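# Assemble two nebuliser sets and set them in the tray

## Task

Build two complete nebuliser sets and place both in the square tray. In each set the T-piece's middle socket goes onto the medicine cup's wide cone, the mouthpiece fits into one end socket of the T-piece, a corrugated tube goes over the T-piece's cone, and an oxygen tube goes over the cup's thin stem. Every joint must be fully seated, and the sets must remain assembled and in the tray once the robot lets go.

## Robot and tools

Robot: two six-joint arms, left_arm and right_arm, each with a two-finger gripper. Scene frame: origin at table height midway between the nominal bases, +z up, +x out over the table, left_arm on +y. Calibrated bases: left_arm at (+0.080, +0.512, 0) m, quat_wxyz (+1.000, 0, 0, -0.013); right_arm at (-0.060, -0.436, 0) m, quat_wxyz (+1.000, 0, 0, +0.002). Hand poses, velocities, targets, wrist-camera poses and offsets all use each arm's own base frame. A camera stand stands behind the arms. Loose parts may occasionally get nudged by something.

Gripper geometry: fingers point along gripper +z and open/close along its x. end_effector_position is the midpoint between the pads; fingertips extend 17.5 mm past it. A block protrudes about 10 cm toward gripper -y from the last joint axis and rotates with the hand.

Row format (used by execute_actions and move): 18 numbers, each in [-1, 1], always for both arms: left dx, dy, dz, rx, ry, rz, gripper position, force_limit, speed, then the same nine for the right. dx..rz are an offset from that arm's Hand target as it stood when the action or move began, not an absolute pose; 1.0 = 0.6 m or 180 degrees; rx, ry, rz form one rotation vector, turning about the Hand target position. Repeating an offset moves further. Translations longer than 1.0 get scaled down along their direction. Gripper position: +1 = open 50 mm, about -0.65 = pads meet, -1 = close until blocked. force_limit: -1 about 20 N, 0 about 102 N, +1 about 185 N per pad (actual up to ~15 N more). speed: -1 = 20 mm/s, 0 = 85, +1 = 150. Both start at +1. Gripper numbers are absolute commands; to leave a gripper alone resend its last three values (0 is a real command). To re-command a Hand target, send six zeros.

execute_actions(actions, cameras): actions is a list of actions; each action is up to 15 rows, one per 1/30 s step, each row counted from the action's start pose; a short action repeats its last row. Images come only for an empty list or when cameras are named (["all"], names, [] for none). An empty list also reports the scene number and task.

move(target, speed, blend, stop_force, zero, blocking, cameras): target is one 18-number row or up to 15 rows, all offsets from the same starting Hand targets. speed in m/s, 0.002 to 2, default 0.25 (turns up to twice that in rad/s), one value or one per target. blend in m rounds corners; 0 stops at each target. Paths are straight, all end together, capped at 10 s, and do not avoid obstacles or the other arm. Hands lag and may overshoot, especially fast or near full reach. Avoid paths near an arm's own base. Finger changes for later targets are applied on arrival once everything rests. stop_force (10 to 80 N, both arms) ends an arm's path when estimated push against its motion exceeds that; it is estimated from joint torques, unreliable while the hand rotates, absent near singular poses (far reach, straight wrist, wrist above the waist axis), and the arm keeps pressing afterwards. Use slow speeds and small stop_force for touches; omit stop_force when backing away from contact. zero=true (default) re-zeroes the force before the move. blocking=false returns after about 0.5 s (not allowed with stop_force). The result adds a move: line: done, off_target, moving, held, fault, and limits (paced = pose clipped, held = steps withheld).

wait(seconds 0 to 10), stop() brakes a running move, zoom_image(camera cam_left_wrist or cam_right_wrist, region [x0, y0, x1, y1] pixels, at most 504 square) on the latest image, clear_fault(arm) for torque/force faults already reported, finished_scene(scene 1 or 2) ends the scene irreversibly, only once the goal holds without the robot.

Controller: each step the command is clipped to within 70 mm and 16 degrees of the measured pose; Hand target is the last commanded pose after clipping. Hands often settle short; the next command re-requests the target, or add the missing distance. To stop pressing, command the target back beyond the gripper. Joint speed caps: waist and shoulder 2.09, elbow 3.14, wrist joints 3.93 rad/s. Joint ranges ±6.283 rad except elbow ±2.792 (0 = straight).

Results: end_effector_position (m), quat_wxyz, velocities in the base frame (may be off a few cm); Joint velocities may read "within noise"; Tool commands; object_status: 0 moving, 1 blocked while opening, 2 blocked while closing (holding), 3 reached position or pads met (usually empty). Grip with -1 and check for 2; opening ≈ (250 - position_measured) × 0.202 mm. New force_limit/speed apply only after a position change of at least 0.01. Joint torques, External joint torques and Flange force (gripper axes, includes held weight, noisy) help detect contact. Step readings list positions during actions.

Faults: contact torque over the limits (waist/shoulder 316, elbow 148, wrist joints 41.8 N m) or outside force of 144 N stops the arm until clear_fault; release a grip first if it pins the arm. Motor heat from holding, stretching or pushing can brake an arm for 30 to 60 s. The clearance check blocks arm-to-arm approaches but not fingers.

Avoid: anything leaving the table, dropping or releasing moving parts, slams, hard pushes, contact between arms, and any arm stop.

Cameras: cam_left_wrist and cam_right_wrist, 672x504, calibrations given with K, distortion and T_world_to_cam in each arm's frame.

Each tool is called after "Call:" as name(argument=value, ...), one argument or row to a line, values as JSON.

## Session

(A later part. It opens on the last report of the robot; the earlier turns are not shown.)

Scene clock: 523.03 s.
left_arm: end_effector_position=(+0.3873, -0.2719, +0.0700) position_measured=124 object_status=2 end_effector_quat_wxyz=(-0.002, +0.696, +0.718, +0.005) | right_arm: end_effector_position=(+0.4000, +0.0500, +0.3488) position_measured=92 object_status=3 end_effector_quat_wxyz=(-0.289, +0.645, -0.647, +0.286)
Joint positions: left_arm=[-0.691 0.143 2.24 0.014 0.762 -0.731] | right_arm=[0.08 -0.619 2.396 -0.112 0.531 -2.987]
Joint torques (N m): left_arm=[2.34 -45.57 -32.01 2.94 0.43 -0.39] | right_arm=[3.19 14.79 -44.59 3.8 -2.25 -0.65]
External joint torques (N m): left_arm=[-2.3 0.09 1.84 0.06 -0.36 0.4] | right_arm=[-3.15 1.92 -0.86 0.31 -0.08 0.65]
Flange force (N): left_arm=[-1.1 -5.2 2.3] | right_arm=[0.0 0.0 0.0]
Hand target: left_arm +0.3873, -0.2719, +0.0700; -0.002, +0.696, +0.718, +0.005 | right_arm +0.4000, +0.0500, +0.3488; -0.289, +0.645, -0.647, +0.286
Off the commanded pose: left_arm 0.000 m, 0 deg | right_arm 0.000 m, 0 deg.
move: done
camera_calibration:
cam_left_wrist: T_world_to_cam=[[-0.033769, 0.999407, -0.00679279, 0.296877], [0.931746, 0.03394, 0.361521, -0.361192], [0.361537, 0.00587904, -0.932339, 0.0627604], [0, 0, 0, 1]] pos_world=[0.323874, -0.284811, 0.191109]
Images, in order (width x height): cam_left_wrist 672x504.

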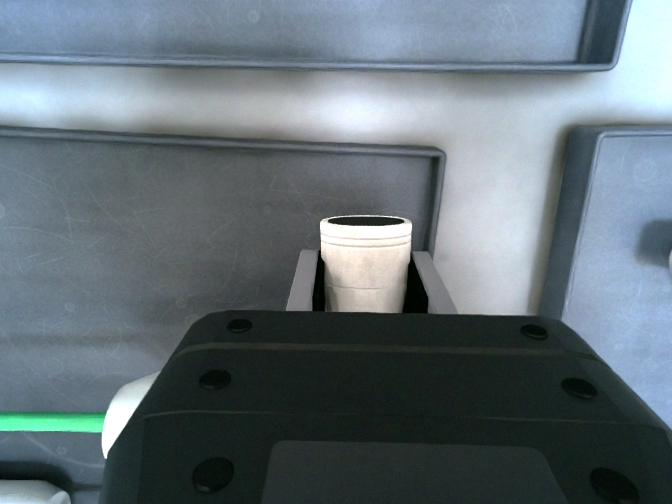

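Call:
move(
  target=[
    [0,-0.005,-0.05,0,0,0,-1,0.0,-0.9,0,0,0,0,0,0,0.4,-0.3,-0.9],
    [0,-0.005,-0.0867,0,0,0,-1,0.0,-0.9,0,0,0,0,0,0,0.4,-0.3,-0.9],
  ],
  speed=[0.04,0.01],
  stop_force=10,
  cameras=["cam_left_wrist"],
)

Scene clock: 526.63 s.
left_arm: end_effector_position=(+0.3873, -0.2749, +0.0217) position_measured=124 object_status=2 end_effector_quat_wxyz=(-0.002, +0.696, +0.718, +0.005) | right_arm: end_effector_position=(+0.4000, +0.0500, +0.3488) position_measured=92 object_status=3 end_effector_quat_wxyz=(-0.289, +0.645, -0.647, +0.286)
Joint positions: left_arm=[-0.696 0.222 2.27 0.016 0.653 -0.739] | right_arm=[0.08 -0.619 2.396 -0.112 0.531 -2.987]
Joint torques (N m): left_arm=[0.24 -35.47 -21.48 1.97 -1.29 -0.45] | right_arm=[2.85 14.37 -44.59 3.81 -2.32 -0.66]
External joint torques (N m): left_arm=[-0.15 -14.74 -5.18 0.68 1.35 0.45] | right_arm=[-2.99 2.48 -0.92 0.3 -0.01 0.66]
Flange force (N): left_arm=[6.1 -6.5 -30.9] | right_arm=[0.0 0.0 0.0]
Hand target: left_arm +0.3873, -0.2749, +0.0217; -0.002, +0.696, +0.718, +0.005 (not the last commanded pose) | right_arm +0.4000, +0.0500, +0.3488; -0.289, +0.645, -0.647, +0.286
Off the commanded pose: left_arm 0.004 m, 0 deg | right_arm 0.000 m, 0 deg.
move: contact (left_arm); path passed 1 of 2 targets
camera_calibration:
cam_left_wrist: T_world_to_cam=[[-0.0336754, 0.99941, -0.00675801, 0.299516], [0.931749, 0.0338402, 0.361521, -0.343751], [0.361537, 0.00587762, -0.932339, 0.0177095], [0, 0, 0, 1]] pos_world=[0.323974, -0.28781, 0.142809]
Images, in order (width x height): cam_left_wrist 672x504.

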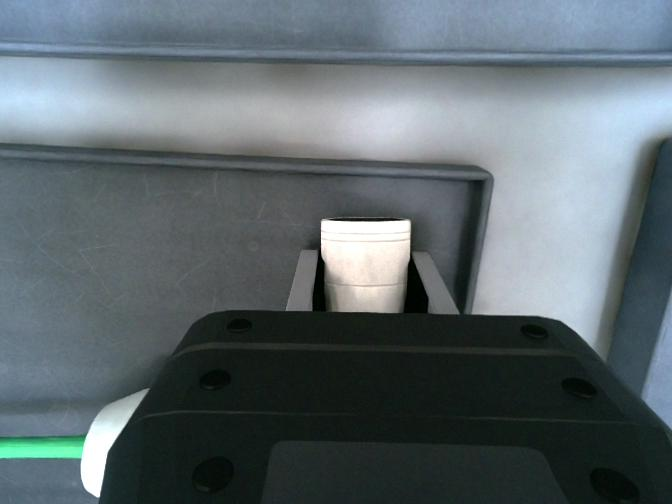

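Call:
move(
  target=[
    [0,0,0.001,0,0,0,-1,0.0,-0.9,0,0,0,0,0,0,0.4,-0.3,-0.9],
  ],
  speed=0.01,
  cameras=["cam_left_wrist"],
)

Scene clock: 527.97 s.
left_arm: end_effector_position=(+0.3873, -0.2749, +0.0223) position_measured=124 object_status=2 end_effector_quat_wxyz=(-0.002, +0.696, +0.718, +0.005) | right_arm: end_effector_position=(+0.4000, +0.0500, +0.3488) position_measured=92 object_status=3 end_effector_quat_wxyz=(-0.289, +0.645, -0.647, +0.286)
Joint positions: left_arm=[-0.696 0.221 2.27 0.016 0.655 -0.739] | right_arm=[0.08 -0.619 2.396 -0.112 0.531 -2.987]
Joint torques (N m): left_arm=[2.12 -47.43 -27.1 2.56 0.5 -0.42] | right_arm=[3.27 14.66 -44.68 3.82 -2.31 -0.63]
External joint torques (N m): left_arm=[-1.96 -3.46 0.21 0.1 -0.44 0.42] | right_arm=[-3.34 2.19 -0.68 0.28 -0.01 0.63]
Flange force (N): left_arm=[0.7 -6.1 -4.7] | right_arm=[0.0 0.0 0.0]
Hand target: left_arm +0.3873, -0.2749, +0.0223; -0.002, +0.696, +0.718, +0.005 | right_arm +0.4000, +0.0500, +0.3488; -0.289, +0.645, -0.647, +0.286
Off the commanded pose: left_arm 0.000 m, 0 deg | right_arm 0.000 m, 0 deg.
move: done
camera_calibration:
cam_left_wrist: T_world_to_cam=[[-0.033769, 0.999407, -0.00679279, 0.299551], [0.931746, 0.03394, 0.361521, -0.343846], [0.361537, 0.00587904, -0.932339, 0.0183055], [0, 0, 0, 1]] pos_world=[0.323874, -0.287811, 0.143409]
Images, in order (width x height): cam_left_wrist 672x504.

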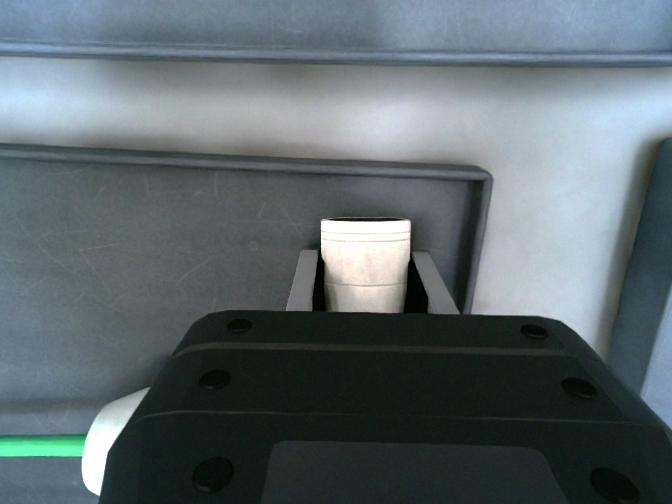

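Call:
move(
  target=[
    [0,0,0,0,0,0,0.3,0.0,-0.9,0,0,0,0,0,0,0.4,-0.3,-0.9],
  ],
  speed=0.01,
  cameras=["cam_left_wrist"],
)

Scene clock: 528.67 s.
left_arm: end_effector_position=(+0.3873, -0.2749, +0.0223) position_measured=107 object_status=3 end_effector_quat_wxyz=(-0.002, +0.696, +0.718, +0.005) | right_arm: end_effector_position=(+0.4000, +0.0500, +0.3488) position_measured=92 object_status=3 end_effector_quat_wxyz=(-0.289, +0.645, -0.647, +0.286)
Joint positions: left_arm=[-0.696 0.221 2.27 0.016 0.655 -0.739] | right_arm=[0.08 -0.619 2.396 -0.112 0.531 -2.987]
Joint torques (N m): left_arm=[2.21 -49.68 -28.09 2.58 0.46 -0.4] | right_arm=[2.97 14.09 -44.61 3.8 -2.31 -0.67]
External joint torques (N m): left_arm=[-2.01 -0.91 1.22 0.09 -0.4 0.4] | right_arm=[-3.07 2.78 -0.84 0.3 -0.01 0.67]
Flange force (N): left_arm=[-0.4 -5.1 0.1] | right_arm=[0.0 0.0 0.0]
Hand target: left_arm +0.3873, -0.2749, +0.0223; -0.002, +0.696, +0.718, +0.005 | right_arm +0.4000, +0.0500, +0.3488; -0.289, +0.645, -0.647, +0.286
Off the commanded pose: left_arm 0.000 m, 0 deg | right_arm 0.000 m, 0 deg.
move: done
camera_calibration:
cam_left_wrist: T_world_to_cam=[[-0.033769, 0.999407, -0.00679279, 0.299551], [0.931746, 0.03394, 0.361521, -0.343846], [0.361537, 0.00587904, -0.932339, 0.0183055], [0, 0, 0, 1]] pos_world=[0.323874, -0.287811, 0.143409]
Images, in order (width x height): cam_left_wrist 672x504.

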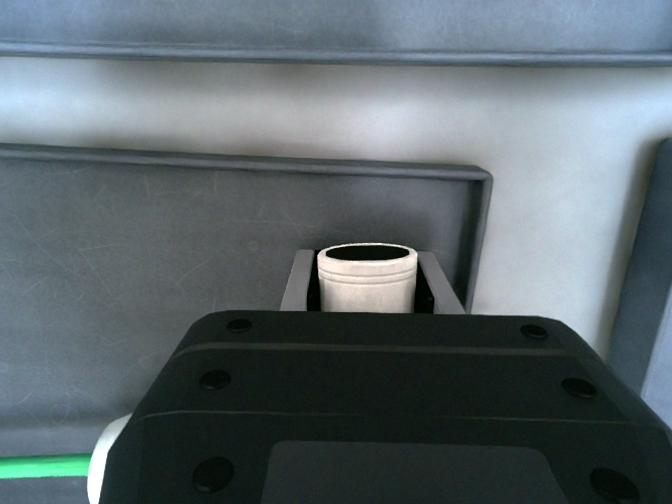

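Call:
move(
  target=[
    [0,0,0,0,0,0,0.4,0.0,-0.9,0,0,0,0,0,0,0.4,-0.3,-0.9],
    [0,0,0.2,0,0,0,0.4,0.0,-0.9,0,0,0,0,0,0,0.4,-0.3,-0.9],
  ],
  speed=0.06,
  cameras=["cam_left_wrist"],
)

Scene clock: 531.67 s.
left_arm: end_effector_position=(+0.3873, -0.2749, +0.1423) position_measured=92 object_status=3 end_effector_quat_wxyz=(-0.002, +0.696, +0.718, +0.005) | right_arm: end_effector_position=(+0.4000, +0.0500, +0.3488) position_measured=92 object_status=3 end_effector_quat_wxyz=(-0.289, +0.645, -0.647, +0.286)
Joint positions: left_arm=[-0.696 0.048 2.174 0.012 0.923 -0.733] | right_arm=[0.08 -0.619 2.396 -0.112 0.531 -2.987]
Joint torques (N m): left_arm=[2.3 -40.15 -36.57 3.39 0.44 -0.4] | right_arm=[2.98 15.02 -44.48 3.78 -2.23 -0.57]
External joint torques (N m): left_arm=[-2.12 -0.68 1.2 0.12 -0.39 0.4] | right_arm=[-3.01 1.78 -0.92 0.33 -0.09 0.57]
Flange force (N): left_arm=[-0.8 -4.9 1.2] | right_arm=[0.0 0.0 0.0]
Hand target: left_arm +0.3873, -0.2749, +0.1423; -0.002, +0.696, +0.718, +0.005 | right_arm +0.4000, +0.0500, +0.3488; -0.289, +0.645, -0.647, +0.286
Off the commanded pose: left_arm 0.000 m, 0 deg | right_arm 0.000 m, 0 deg.
move: done
camera_calibration:
cam_left_wrist: T_world_to_cam=[[-0.033769, 0.999407, -0.00679279, 0.300366], [0.931746, 0.03394, 0.361521, -0.387228], [0.361537, 0.00587904, -0.932339, 0.130186], [0, 0, 0, 1]] pos_world=[0.323874, -0.287811, 0.263409]
Images, in order (width x height): cam_left_wrist 672x504.

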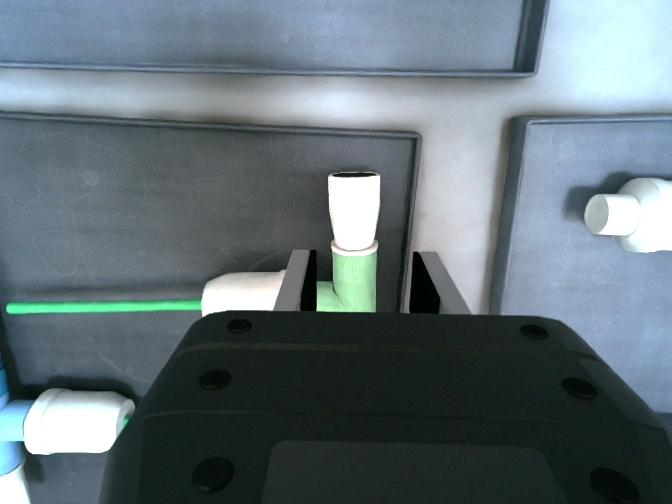

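Call:
move(
  target=[-0.0455,-0.2085,0.4628,0,0,0,0.4,0.0,-0.9,0,0,0,0,0,0,0.4,-0.3,-0.9],
  speed=0.25,
  cameras=["cam_left_wrist"],
)

Scene clock: 534.17 s.
left_arm: end_effector_position=(+0.3600, -0.4000, +0.4199) position_measured=92 object_status=3 end_effector_quat_wxyz=(-0.002, +0.696, +0.718, +0.005) | right_arm: end_effector_position=(+0.4000, +0.0500, +0.3488) position_measured=92 object_status=3 end_effector_quat_wxyz=(-0.289, +0.645, -0.647, +0.286)
Joint positions: left_arm=[-0.907 -0.028 1.709 0.008 1.465 -0.938] | right_arm=[0.08 -0.619 2.396 -0.112 0.531 -2.987]
Joint torques (N m): left_arm=[2.29 -40.7 -45.58 4.23 0.43 -0.36] | right_arm=[3.29 14.5 -44.53 3.85 -2.29 -0.62]
External joint torques (N m): left_arm=[-2.16 -0.25 1.76 0.12 -0.37 0.36] | right_arm=[-3.33 2.26 -0.97 0.27 -0.04 0.62]
Flange force (N): left_arm=[0.4 -4.7 3.5] | right_arm=[0.0 0.0 0.0]
Hand target: left_arm +0.3600, -0.4000, +0.4200; -0.002, +0.696, +0.718, +0.005 | right_arm +0.4000, +0.0500, +0.3488; -0.289, +0.645, -0.647, +0.286
Off the commanded pose: left_arm 0.000 m, 0 deg | right_arm 0.000 m, 0 deg.
move: done
camera_calibration:
cam_left_wrist: T_world_to_cam=[[-0.0337711, 0.999407, -0.00678995, 0.426355], [0.93178, 0.0339415, 0.361433, -0.457902], [0.361449, 0.00587926, -0.932373, 0.399747], [0, 0, 0, 1]] pos_world=[0.296574, -0.412911, 0.541109]
Images, in order (width x height): cam_left_wrist 672x504.

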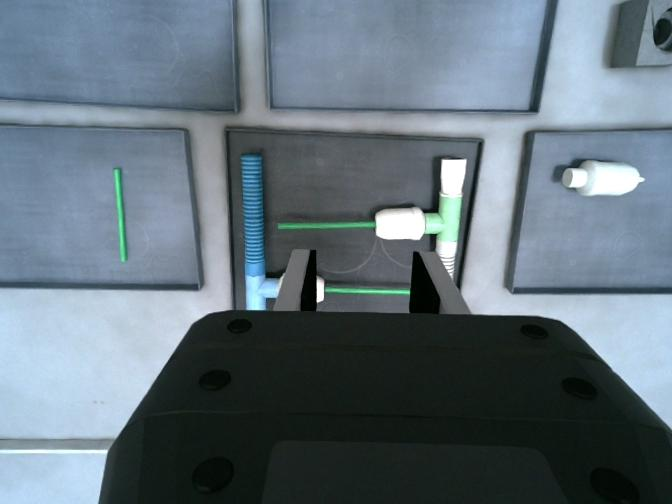

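Call:
zoom_image(
  camera="cam_left_wrist",
  region=[215, 120, 495, 320],
)

Scaled by 1.800 from the camera's 672x504 image, which has a finer 960x720 frame.

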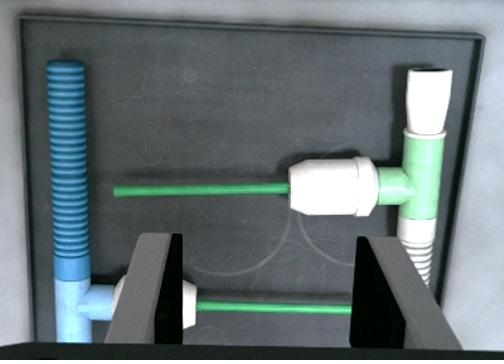

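Call:
zoom_image(
  camera="cam_left_wrist",
  region=[370, 140, 490, 300],
)

Scaled by 3.150 from the camera's 672x504 image, which has a finer 960x720 frame.

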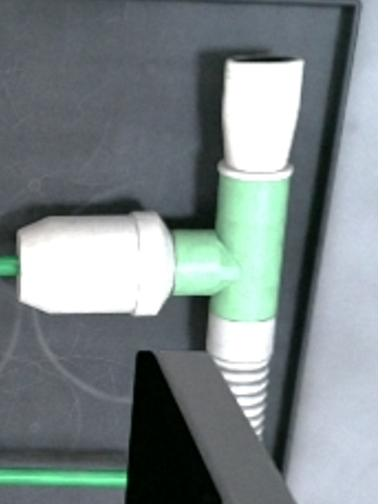

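Call:
move(
  target=[0.25,0.03,0,0,0,0,0.4,0.0,-0.9,0,0,0,0,0,0,0.4,-0.3,-0.9],
  speed=0.25,
  cameras=["cam_left_wrist"],
)

Scene clock: 535.53 s.
left_arm: end_effector_position=(+0.5100, -0.3820, +0.4200) position_measured=92 object_status=3 end_effector_quat_wxyz=(-0.002, +0.696, +0.718, +0.005) | right_arm: end_effector_position=(+0.4000, +0.0500, +0.3488) position_measured=92 object_status=3 end_effector_quat_wxyz=(-0.289, +0.645, -0.647, +0.286)
Joint positions: left_arm=[-0.701 0.131 1.541 0.01 1.473 -0.733] | right_arm=[0.08 -0.619 2.396 -0.112 0.531 -2.987]
Joint torques (N m): left_arm=[2.17 -57.26 -45.74 4.16 0.45 -0.39] | right_arm=[2.99 15.12 -44.58 3.79 -2.33 -0.66]
External joint torques (N m): left_arm=[-2.09 -1.02 1.7 0.21 -0.39 0.4] | right_arm=[-3.08 1.79 -0.88 0.32 0 0.66]
Flange force (N): left_arm=[1.1 -5.6 3.3] | right_arm=[0.0 0.0 0.0]
Hand target: left_arm +0.5100, -0.3820, +0.4200; -0.002, +0.696, +0.718, +0.005 | right_arm +0.4000, +0.0500, +0.3488; -0.289, +0.645, -0.647, +0.286
Off the commanded pose: left_arm 0.000 m, 0 deg | right_arm 0.000 m, 0 deg.
move: done
camera_calibration:
cam_left_wrist: T_world_to_cam=[[-0.0336754, 0.99941, -0.00675801, 0.413373], [0.931749, 0.0338402, 0.361521, -0.598354], [0.361537, 0.00587762, -0.932339, 0.345365], [0, 0, 0, 1]] pos_world=[0.446574, -0.39491, 0.541109]
Images, in order (width x height): cam_left_wrist 672x504.

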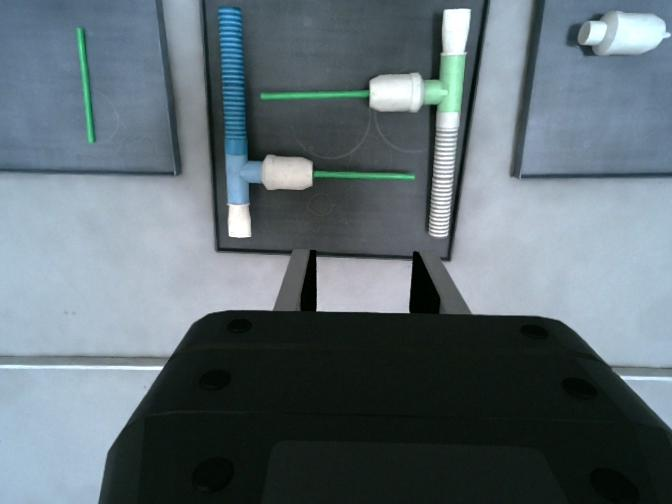

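Call:
zoom_image(
  camera="cam_left_wrist",
  region=[350, 0, 500, 250],
)

Call:
zoom_image(
  camera="cam_left_wrist",
  region=[200, 0, 350, 250],
)

Scaled by 2.016 from the camera's 672x504 image, which has a finer 960x720 frame.

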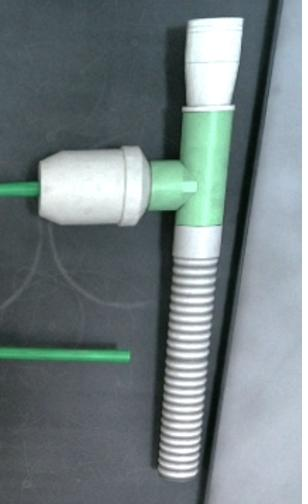

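Scaled by 2.016 from the camera's 672x504 image, which has a finer 960x720 frame.

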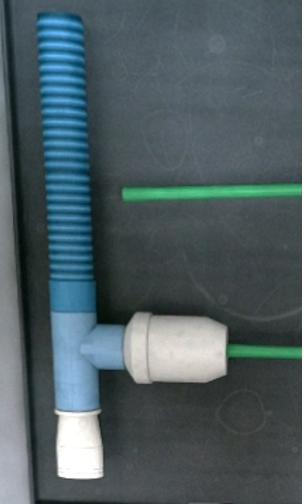

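Call:
finished_scene(
  scene=1,
)

The scene is finished: the task was done.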